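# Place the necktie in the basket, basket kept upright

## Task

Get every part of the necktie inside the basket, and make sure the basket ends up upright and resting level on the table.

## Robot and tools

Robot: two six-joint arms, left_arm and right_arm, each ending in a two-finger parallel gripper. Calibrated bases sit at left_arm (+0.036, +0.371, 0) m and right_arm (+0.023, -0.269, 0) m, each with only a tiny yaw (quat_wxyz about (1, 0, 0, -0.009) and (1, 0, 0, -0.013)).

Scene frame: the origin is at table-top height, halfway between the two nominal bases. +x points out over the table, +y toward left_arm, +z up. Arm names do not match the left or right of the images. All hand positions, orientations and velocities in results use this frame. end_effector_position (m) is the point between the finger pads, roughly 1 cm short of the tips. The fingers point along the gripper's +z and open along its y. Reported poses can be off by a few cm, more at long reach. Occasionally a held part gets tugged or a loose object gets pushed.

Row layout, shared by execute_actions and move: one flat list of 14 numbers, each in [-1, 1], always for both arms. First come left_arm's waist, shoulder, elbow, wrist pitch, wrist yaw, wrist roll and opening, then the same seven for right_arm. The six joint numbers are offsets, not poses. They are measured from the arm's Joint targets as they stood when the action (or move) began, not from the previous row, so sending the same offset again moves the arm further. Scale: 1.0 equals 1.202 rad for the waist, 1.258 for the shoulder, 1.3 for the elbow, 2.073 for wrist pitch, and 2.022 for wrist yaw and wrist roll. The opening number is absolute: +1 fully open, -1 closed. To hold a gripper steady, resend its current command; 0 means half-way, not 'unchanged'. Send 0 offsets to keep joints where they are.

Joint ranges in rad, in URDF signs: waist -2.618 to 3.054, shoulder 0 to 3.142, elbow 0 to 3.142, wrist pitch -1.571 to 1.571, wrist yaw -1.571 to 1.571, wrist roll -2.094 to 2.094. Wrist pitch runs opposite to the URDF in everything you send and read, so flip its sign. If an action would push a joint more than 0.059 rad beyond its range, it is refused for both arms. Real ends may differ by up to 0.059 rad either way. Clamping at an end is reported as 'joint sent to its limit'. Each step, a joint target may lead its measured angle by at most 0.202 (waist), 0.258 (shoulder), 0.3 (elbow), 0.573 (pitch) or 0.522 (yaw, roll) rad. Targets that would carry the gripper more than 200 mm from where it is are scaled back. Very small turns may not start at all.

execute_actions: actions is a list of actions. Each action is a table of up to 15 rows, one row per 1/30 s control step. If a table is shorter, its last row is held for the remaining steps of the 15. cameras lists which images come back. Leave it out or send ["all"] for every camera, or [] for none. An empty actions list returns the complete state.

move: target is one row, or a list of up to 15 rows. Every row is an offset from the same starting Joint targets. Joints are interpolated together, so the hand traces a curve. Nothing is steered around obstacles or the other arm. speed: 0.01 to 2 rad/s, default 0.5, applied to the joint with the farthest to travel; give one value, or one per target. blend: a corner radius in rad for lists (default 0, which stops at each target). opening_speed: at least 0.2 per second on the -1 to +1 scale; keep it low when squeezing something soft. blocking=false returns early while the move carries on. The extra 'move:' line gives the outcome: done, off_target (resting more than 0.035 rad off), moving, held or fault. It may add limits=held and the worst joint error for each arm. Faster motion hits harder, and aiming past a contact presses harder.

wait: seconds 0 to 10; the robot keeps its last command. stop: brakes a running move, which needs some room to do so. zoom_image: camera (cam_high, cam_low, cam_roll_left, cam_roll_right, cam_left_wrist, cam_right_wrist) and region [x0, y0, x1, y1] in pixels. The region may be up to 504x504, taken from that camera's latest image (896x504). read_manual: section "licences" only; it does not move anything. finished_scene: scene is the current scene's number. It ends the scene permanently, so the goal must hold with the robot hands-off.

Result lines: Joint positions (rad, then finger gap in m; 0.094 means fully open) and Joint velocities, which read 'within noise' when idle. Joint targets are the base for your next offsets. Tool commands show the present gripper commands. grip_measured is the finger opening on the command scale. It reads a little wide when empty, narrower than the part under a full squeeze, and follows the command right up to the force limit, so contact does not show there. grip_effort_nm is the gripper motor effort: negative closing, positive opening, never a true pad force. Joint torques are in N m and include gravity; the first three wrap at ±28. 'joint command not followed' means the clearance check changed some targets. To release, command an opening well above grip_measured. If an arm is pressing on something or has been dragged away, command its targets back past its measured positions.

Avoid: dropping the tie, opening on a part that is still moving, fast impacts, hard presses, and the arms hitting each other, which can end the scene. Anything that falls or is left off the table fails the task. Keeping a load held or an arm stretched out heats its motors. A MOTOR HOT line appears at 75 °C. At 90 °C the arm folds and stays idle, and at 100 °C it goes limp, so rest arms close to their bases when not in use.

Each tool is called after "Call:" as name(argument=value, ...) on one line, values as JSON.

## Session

Call:
execute_actions(actions=[])

Scene clock: 0.00 s.
left_arm: end_effector_position=(+0.1981, +0.2316, +0.2440) grip_measured=+1.000 grip_effort_nm=n/a end_effector_quat_wxyz=(+0.380, -0.149, +0.899, -0.158) | right_arm: end_effector_position=(+0.4154, -0.2559, +0.2034) grip_measured=+1.000 grip_effort_nm=n/a end_effector_quat_wxyz=(+0.453, -0.288, +0.766, +0.353)
Joint positions: left_arm=[-1.277 0.868 1.05 1.25 -0.717 -1.431 0.094] | right_arm=[-0.378 1.716 1.274 0.748 -1.195 -0.863 0.094]
Joint velocities: within noise
Joint torques (N m): no reading
Motor temperatures (°C): left_arm=[20 31 28 24 19 24 21] | right_arm=[23 26 25 23 24 23 20]
Heat: left arm: 31 °C; right arm: 26 °C.
Joint targets: left_arm=[-1.277 0.863 1.061 1.252 -0.736 -1.428] | right_arm=[-0.378 1.704 1.286 0.748 -1.214 -0.865]
Tool commands: left_gripper/opening=+1.0 right_gripper/opening=+1.0

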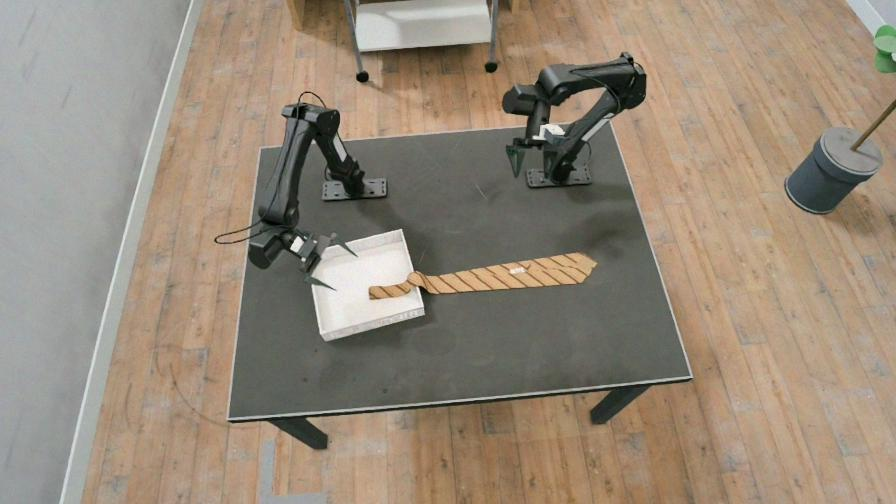

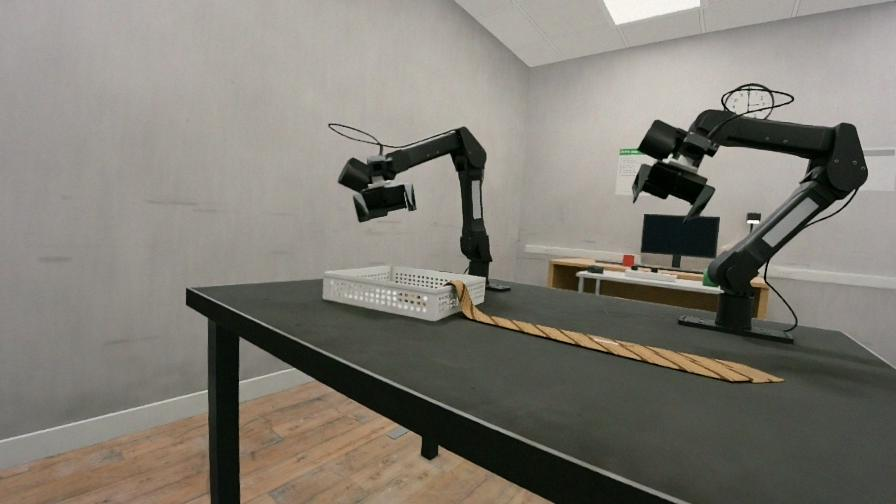

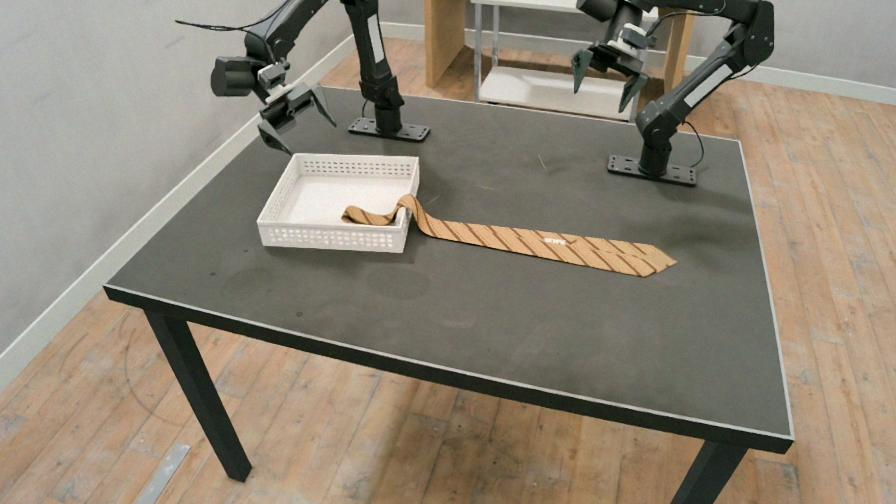

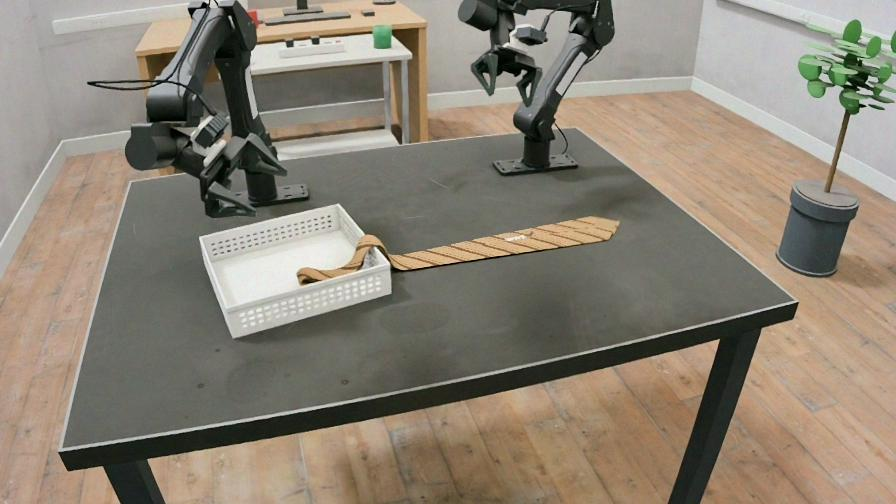

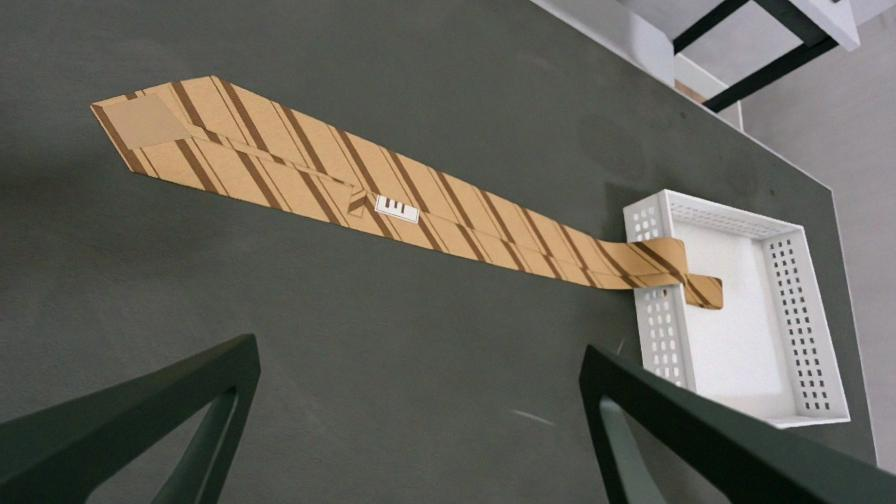

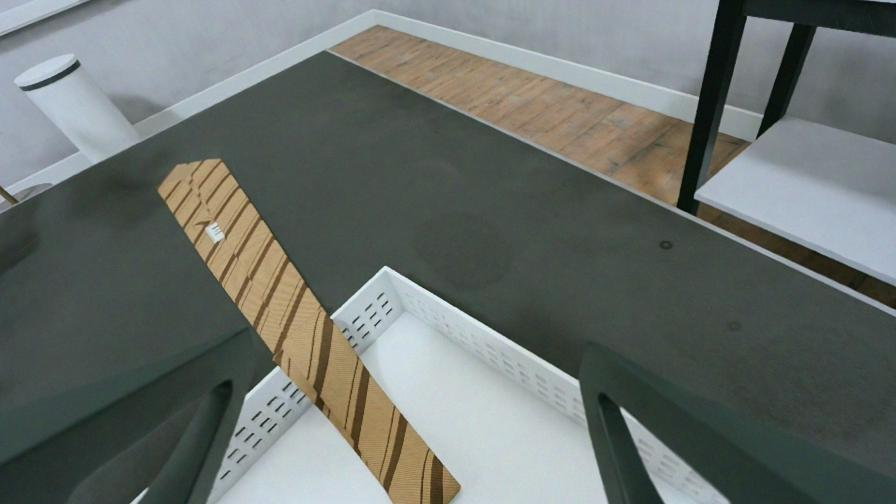

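Call:
move(target=[0.5507, 1.0, 0.6454, 0.0473, 0.364, 1.0, 1, -0.5175, -0.6391, -0.2969, 0, 0, 0, 1], speed=1.1, cameras=["cam_left_wrist", "cam_high"])

Scene clock: 8.80 s.
left_arm: end_effector_position=(+0.3671, +0.1351, +0.0916) grip_measured=+1.000 grip_effort_nm=-0.027 end_effector_quat_wxyz=(-0.008, +0.570, +0.822, +0.009) | right_arm: end_effector_position=(+0.2713, -0.3549, +0.2952) grip_measured=+1.000 grip_effort_nm=-0.022 end_effector_quat_wxyz=(+0.611, -0.165, +0.773, +0.037)
Joint positions: left_arm=[-0.611 2.123 1.869 1.334 -0.018 0.584 0.094] | right_arm=[-0.993 0.913 0.913 0.748 -1.195 -0.863 0.094]
Joint torques (N m): left_arm=[-0.31 -11.17 8.66 0.04 0.16 0.12] | right_arm=[-0.73 -2.63 6.16 -1.4 -0.6 -0.03]
Joint targets: left_arm=[-0.615 2.121 1.900 1.350 0.000 0.594] | right_arm=[-1.000 0.900 0.899 0.748 -1.214 -0.865]
move: done
Images, in order: cam_high, cam_left_wrist.

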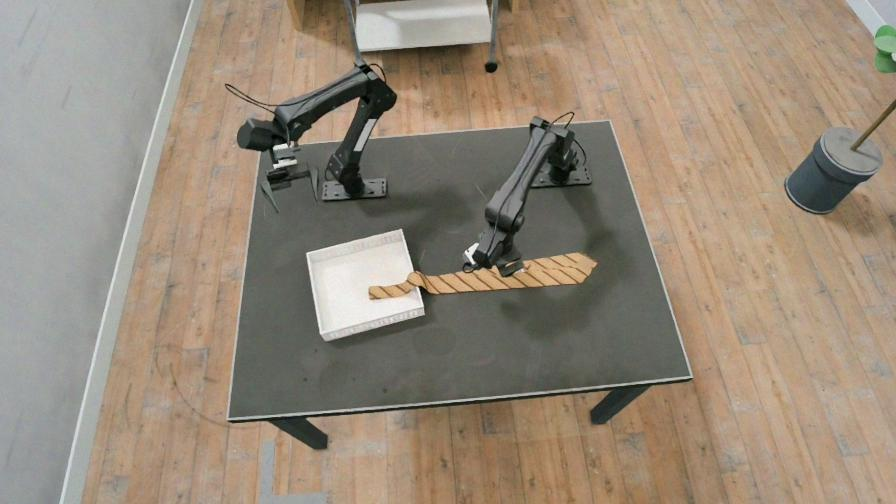

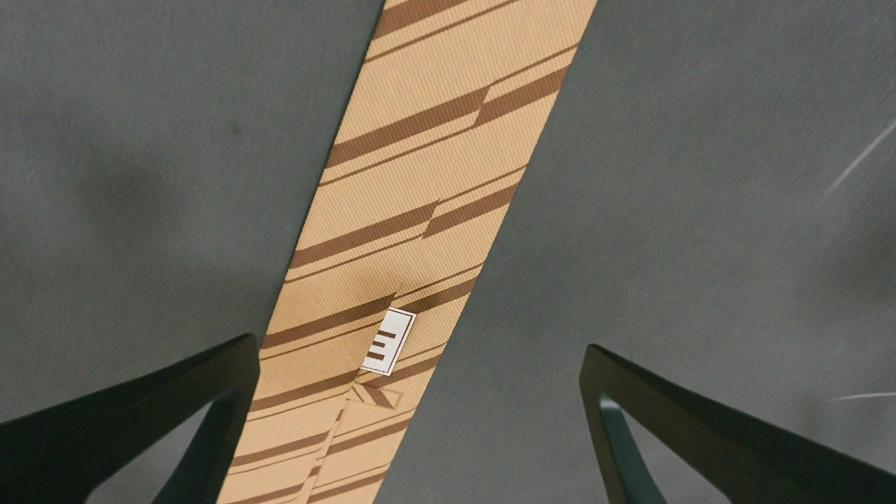

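Call:
move(target=[-0.0324, 0.1041, -0.0372, -0.0865, 0, 0.1311, 1, 0, 0, 0, 0, 0, 0, 1], speed=0.4, cameras=["cam_left_wrist"])

Scene clock: 18.87 s.
left_arm: end_effector_position=(+0.3779, +0.1067, +0.0383) grip_measured=+1.000 grip_effort_nm=-0.032 end_effector_quat_wxyz=(-0.006, +0.687, +0.726, +0.008) | right_arm: end_effector_position=(+0.2713, -0.3549, +0.2952) grip_measured=+1.000 grip_effort_nm=-0.017 end_effector_quat_wxyz=(+0.611, -0.165, +0.773, +0.037)
Joint positions: left_arm=[-0.649 2.248 1.857 1.192 -0.018 0.848 0.094] | right_arm=[-0.993 0.913 0.913 0.748 -1.195 -0.863 0.094]
Joint torques (N m): left_arm=[-0.35 -11.56 5.56 -0.33 0.16 0.08] | right_arm=[-0.69 -2.62 6.13 -1.38 -0.61 -0.02]
Motor temperatures (°C): left_arm=[20 37 31 24 20 24 21] | right_arm=[23 28 27 25 25 23 20]
Heat: left arm: 37 °C; right arm: 28 °C.
Joint targets: left_arm=[-0.654 2.251 1.852 1.170 0.000 0.859] | right_arm=[-1.000 0.900 0.899 0.748 -1.214 -0.865]
move: done
Images, in order: cam_left_wrist.

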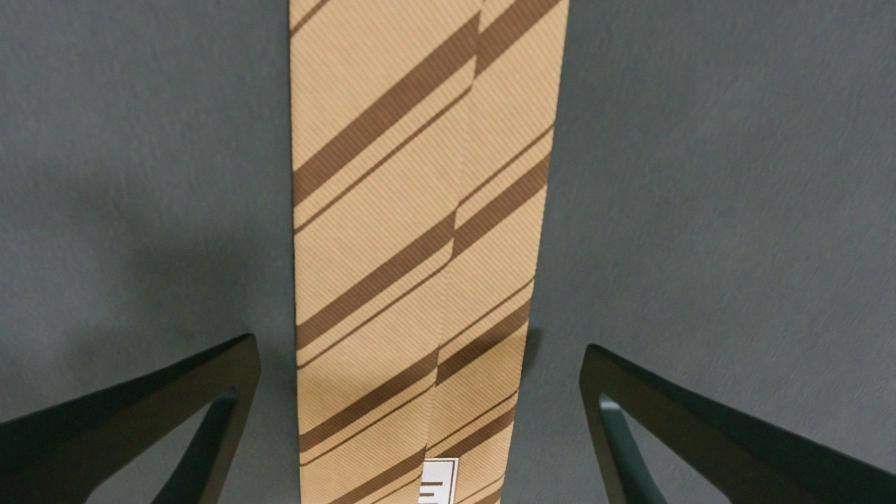

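Call:
move(target=[[0, 0.0153, -0.0471, -0.0387, 0, 0, 1, 0, 0, 0, 0, 0, 0, 1], [0, 0.0153, -0.0471, -0.0387, 0, 0, -1, 0, 0, 0, 0, 0, 0, 1], [-0.1556, -0.3357, -0.1854, -0.3327, 0, -0.1281, -1, 0, 0, 0, 0, 0, 0, 1], [-0.3012, 0.0364, 0.3541, -0.5569, 0, -0.2765, -1, 0, 0, 0, 0, 0, 0, 1]], speed=[0.3, 0.3, 0.6, 0.6], blend=[0, 0, 0.15, 0], opening_speed=1.5)

Scene clock: 28.73 s.
left_arm: end_effector_position=(+0.3894, -0.2195, +0.3539) grip_measured=-0.890 grip_effort_nm=-1.062 end_effector_quat_wxyz=(+0.637, +0.455, +0.575, -0.236) | right_arm: end_effector_position=(+0.2713, -0.3549, +0.2952) grip_measured=+1.000 grip_effort_nm=-0.017 end_effector_quat_wxyz=(+0.611, -0.165, +0.773, +0.037)
Joint positions: left_arm=[-1.018 2.29 2.271 0.057 -0.011 0.314 0.005] | right_arm=[-0.993 0.913 0.913 0.748 -1.195 -0.863 0.094]
Joint torques (N m): left_arm=[0.23 -13.03 10.82 -2.06 0.1 -0.16] | right_arm=[-0.68 -2.59 6.23 -1.39 -0.61 -0.02]
Joint targets: left_arm=[-1.016 2.297 2.312 0.016 0.000 0.300] | right_arm=[-1.000 0.900 0.899 0.748 -1.214 -0.865]
move: off_target (left_arm); target 2's new numbers were sent with left_arm's wrist pitch 0.037 rad from that target; left_arm: the wrist pitch is farthest, 0.042 rad from its target

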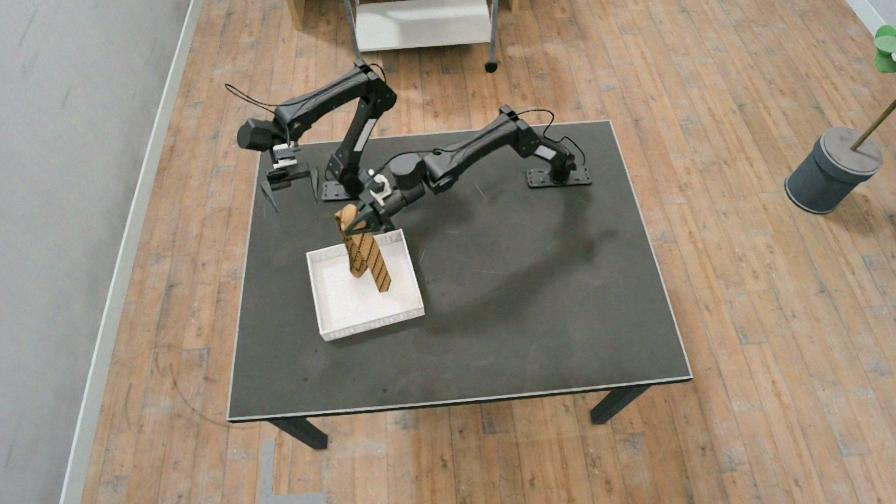

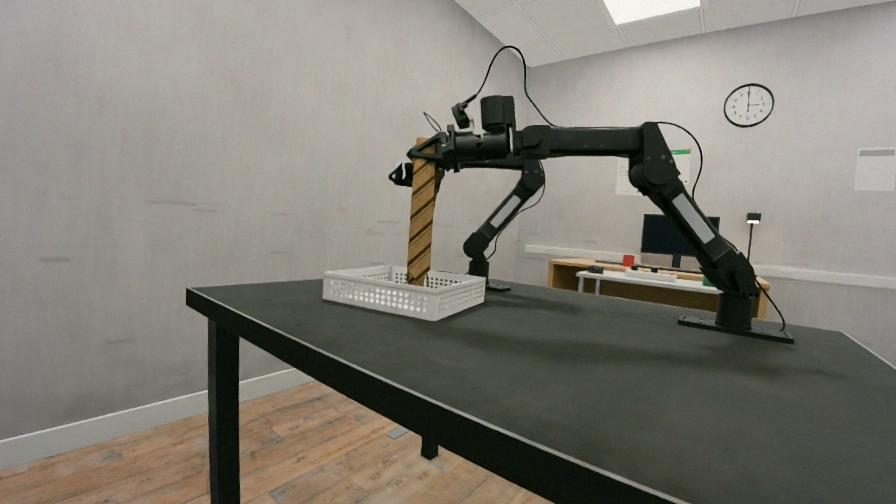

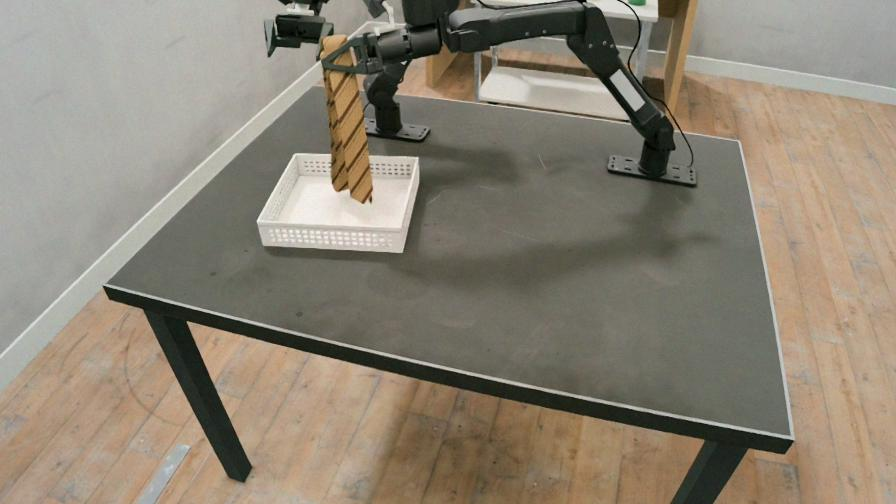

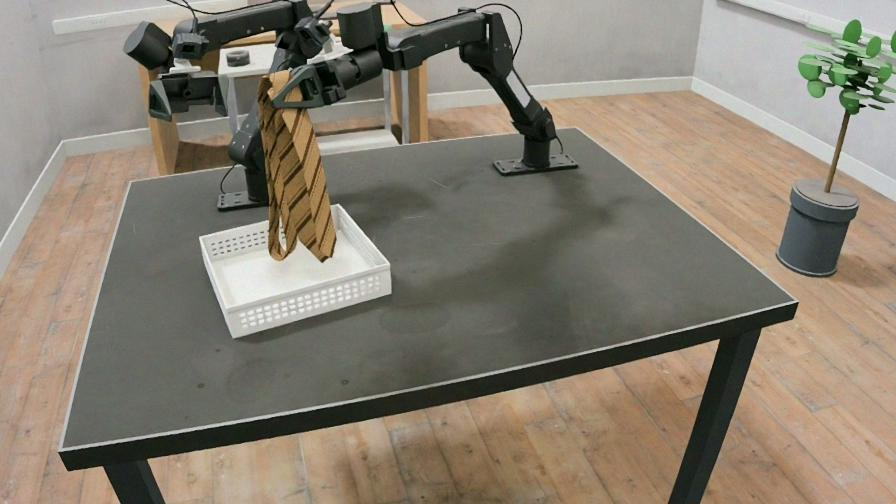

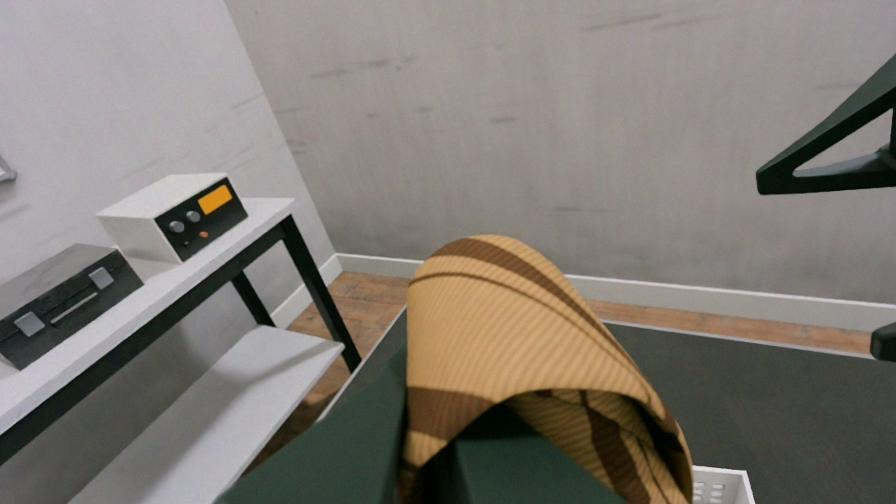

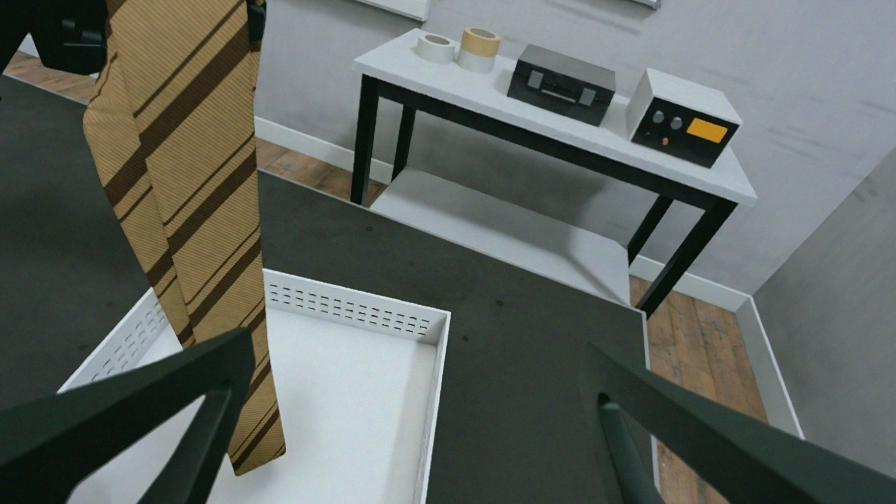

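Call:
move(target=[[0, 0.2241, -0.005, 0.2142, 0, -0.099, -1, 0, 0, 0, 0, 0, 0, 1], [0, 0.2241, -0.005, 0.2142, 0, -0.099, 0.5, 0, 0, 0, 0, 0, 0, 1], [0, 0.064, -0.005, 0.134, 0, -0.099, 0.5, 0, 0, 0, 0, 0, 0, 1]], speed=[0.35, 0.35, 0.5], opening_speed=1.5)

Scene clock: 38.13 s.
left_arm: end_effector_position=(+0.3912, -0.2226, +0.2331) grip_measured=+0.497 grip_effort_nm=0.115 end_effector_quat_wxyz=(+0.493, +0.451, +0.705, -0.241) | right_arm: end_effector_position=(+0.2713, -0.3549, +0.2952) grip_measured=+1.000 grip_effort_nm=-0.022 end_effector_quat_wxyz=(+0.611, -0.165, +0.773, +0.037)
Joint positions: left_arm=[-1.018 2.394 2.29 0.306 -0.011 0.11 0.07] | right_arm=[-0.993 0.913 0.913 0.748 -1.195 -0.863 0.094]
Joint torques (N m): left_arm=[0.24 -15.61 8.49 -1.7 0.11 -0.13] | right_arm=[-0.62 -2.63 6.15 -1.41 -0.61 0]
Motor temperatures (°C): left_arm=[20 43 32 28 20 24 22] | right_arm=[23 27 27 25 25 23 20]
Heat: left arm: 43 °C; right arm: 27 °C.
Joint targets: left_arm=[-1.016 2.378 2.306 0.294 0.000 0.100] | right_arm=[-1.000 0.900 0.899 0.748 -1.214 -0.865]
move: done

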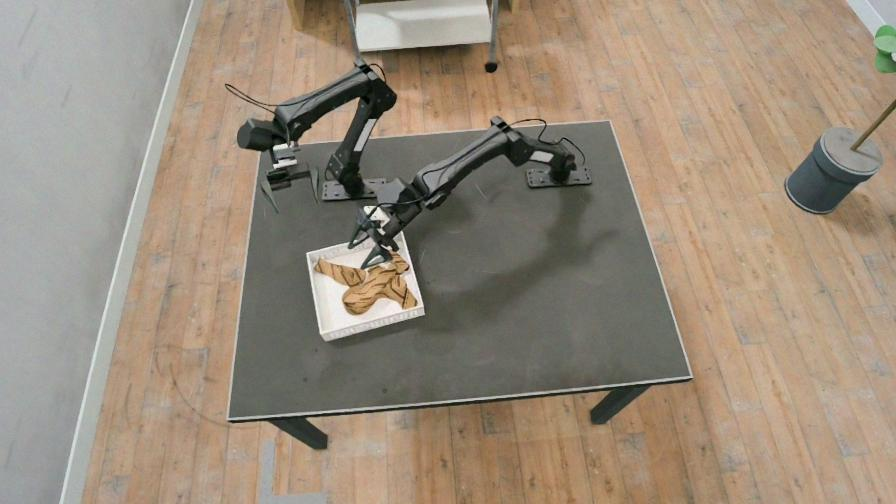

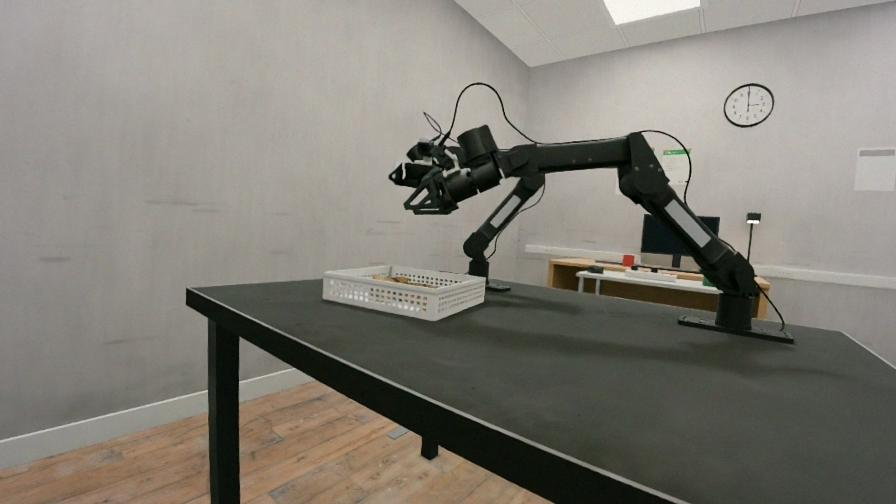

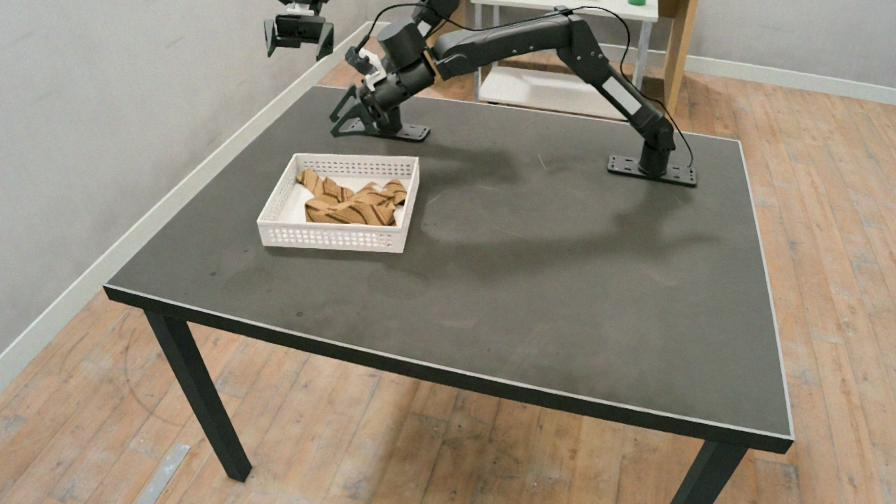

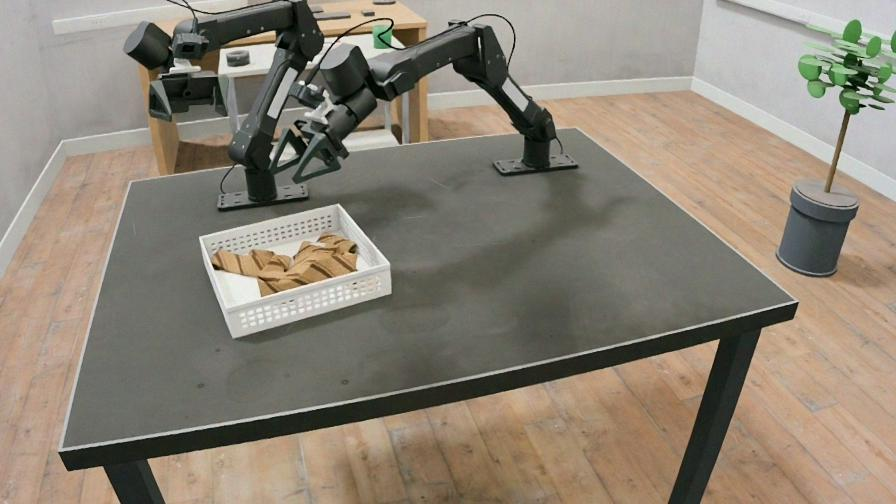

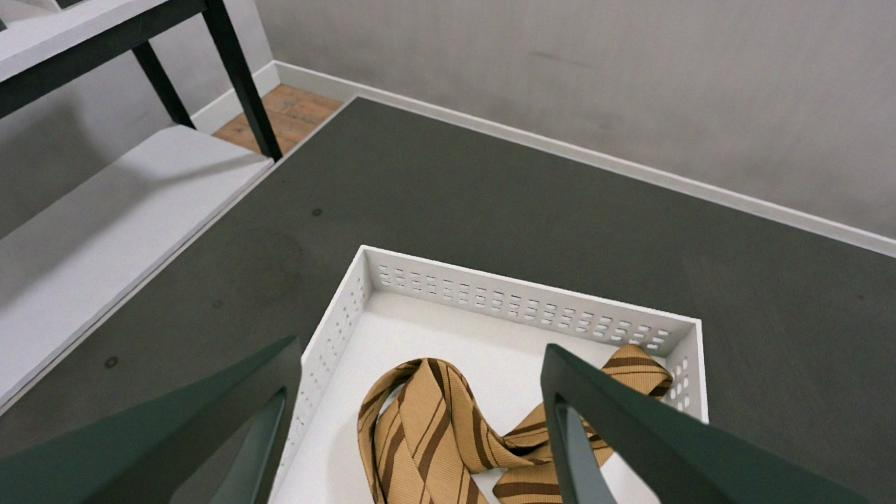

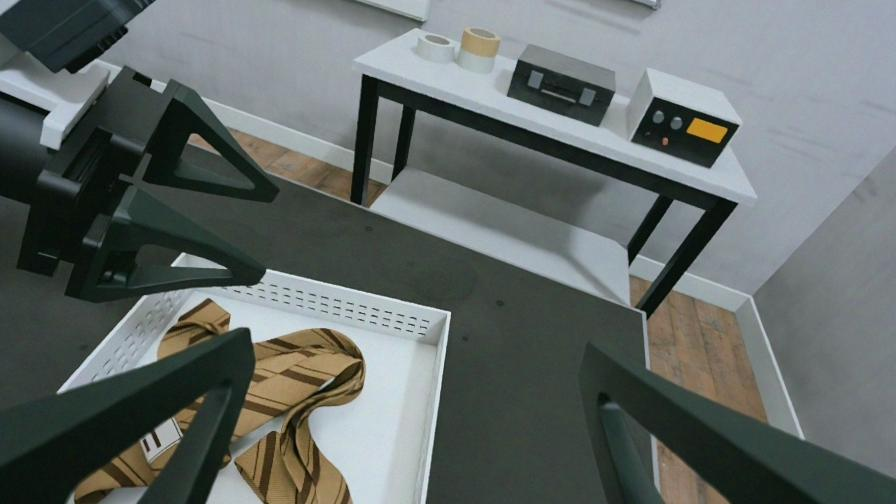

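Call:
zoom_image(camera="cam_low", region=[310, 250, 500, 330])

Call:
zoom_image(camera="cam_roll_right", region=[190, 195, 400, 345])

Call:
zoom_image(camera="cam_high", region=[300, 220, 440, 345])

Scaled by 2.653 from the camera's 896x504 image, which has a finer 1280x720 frame.

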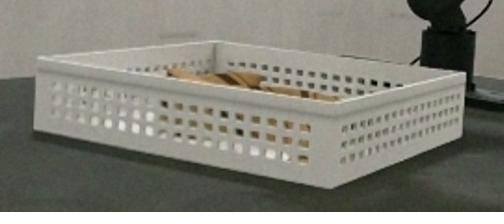

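Scaled by 2.400 from the camera's 896x504 image, which has a finer 1280x720 frame.

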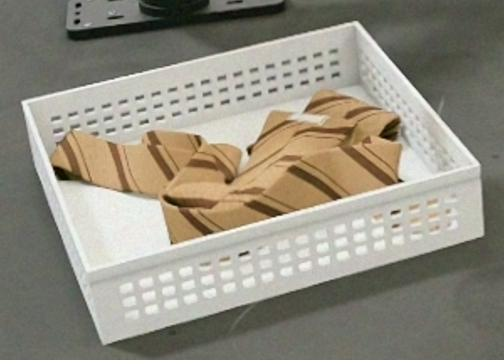

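Scaled by 3.600 from the camera's 896x504 image, which has a finer 1280x720 frame.

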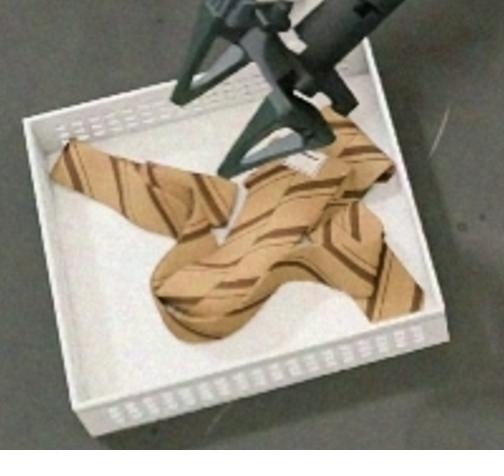

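Call:
finished_scene(scene=3)

The scene is finished: the task was done.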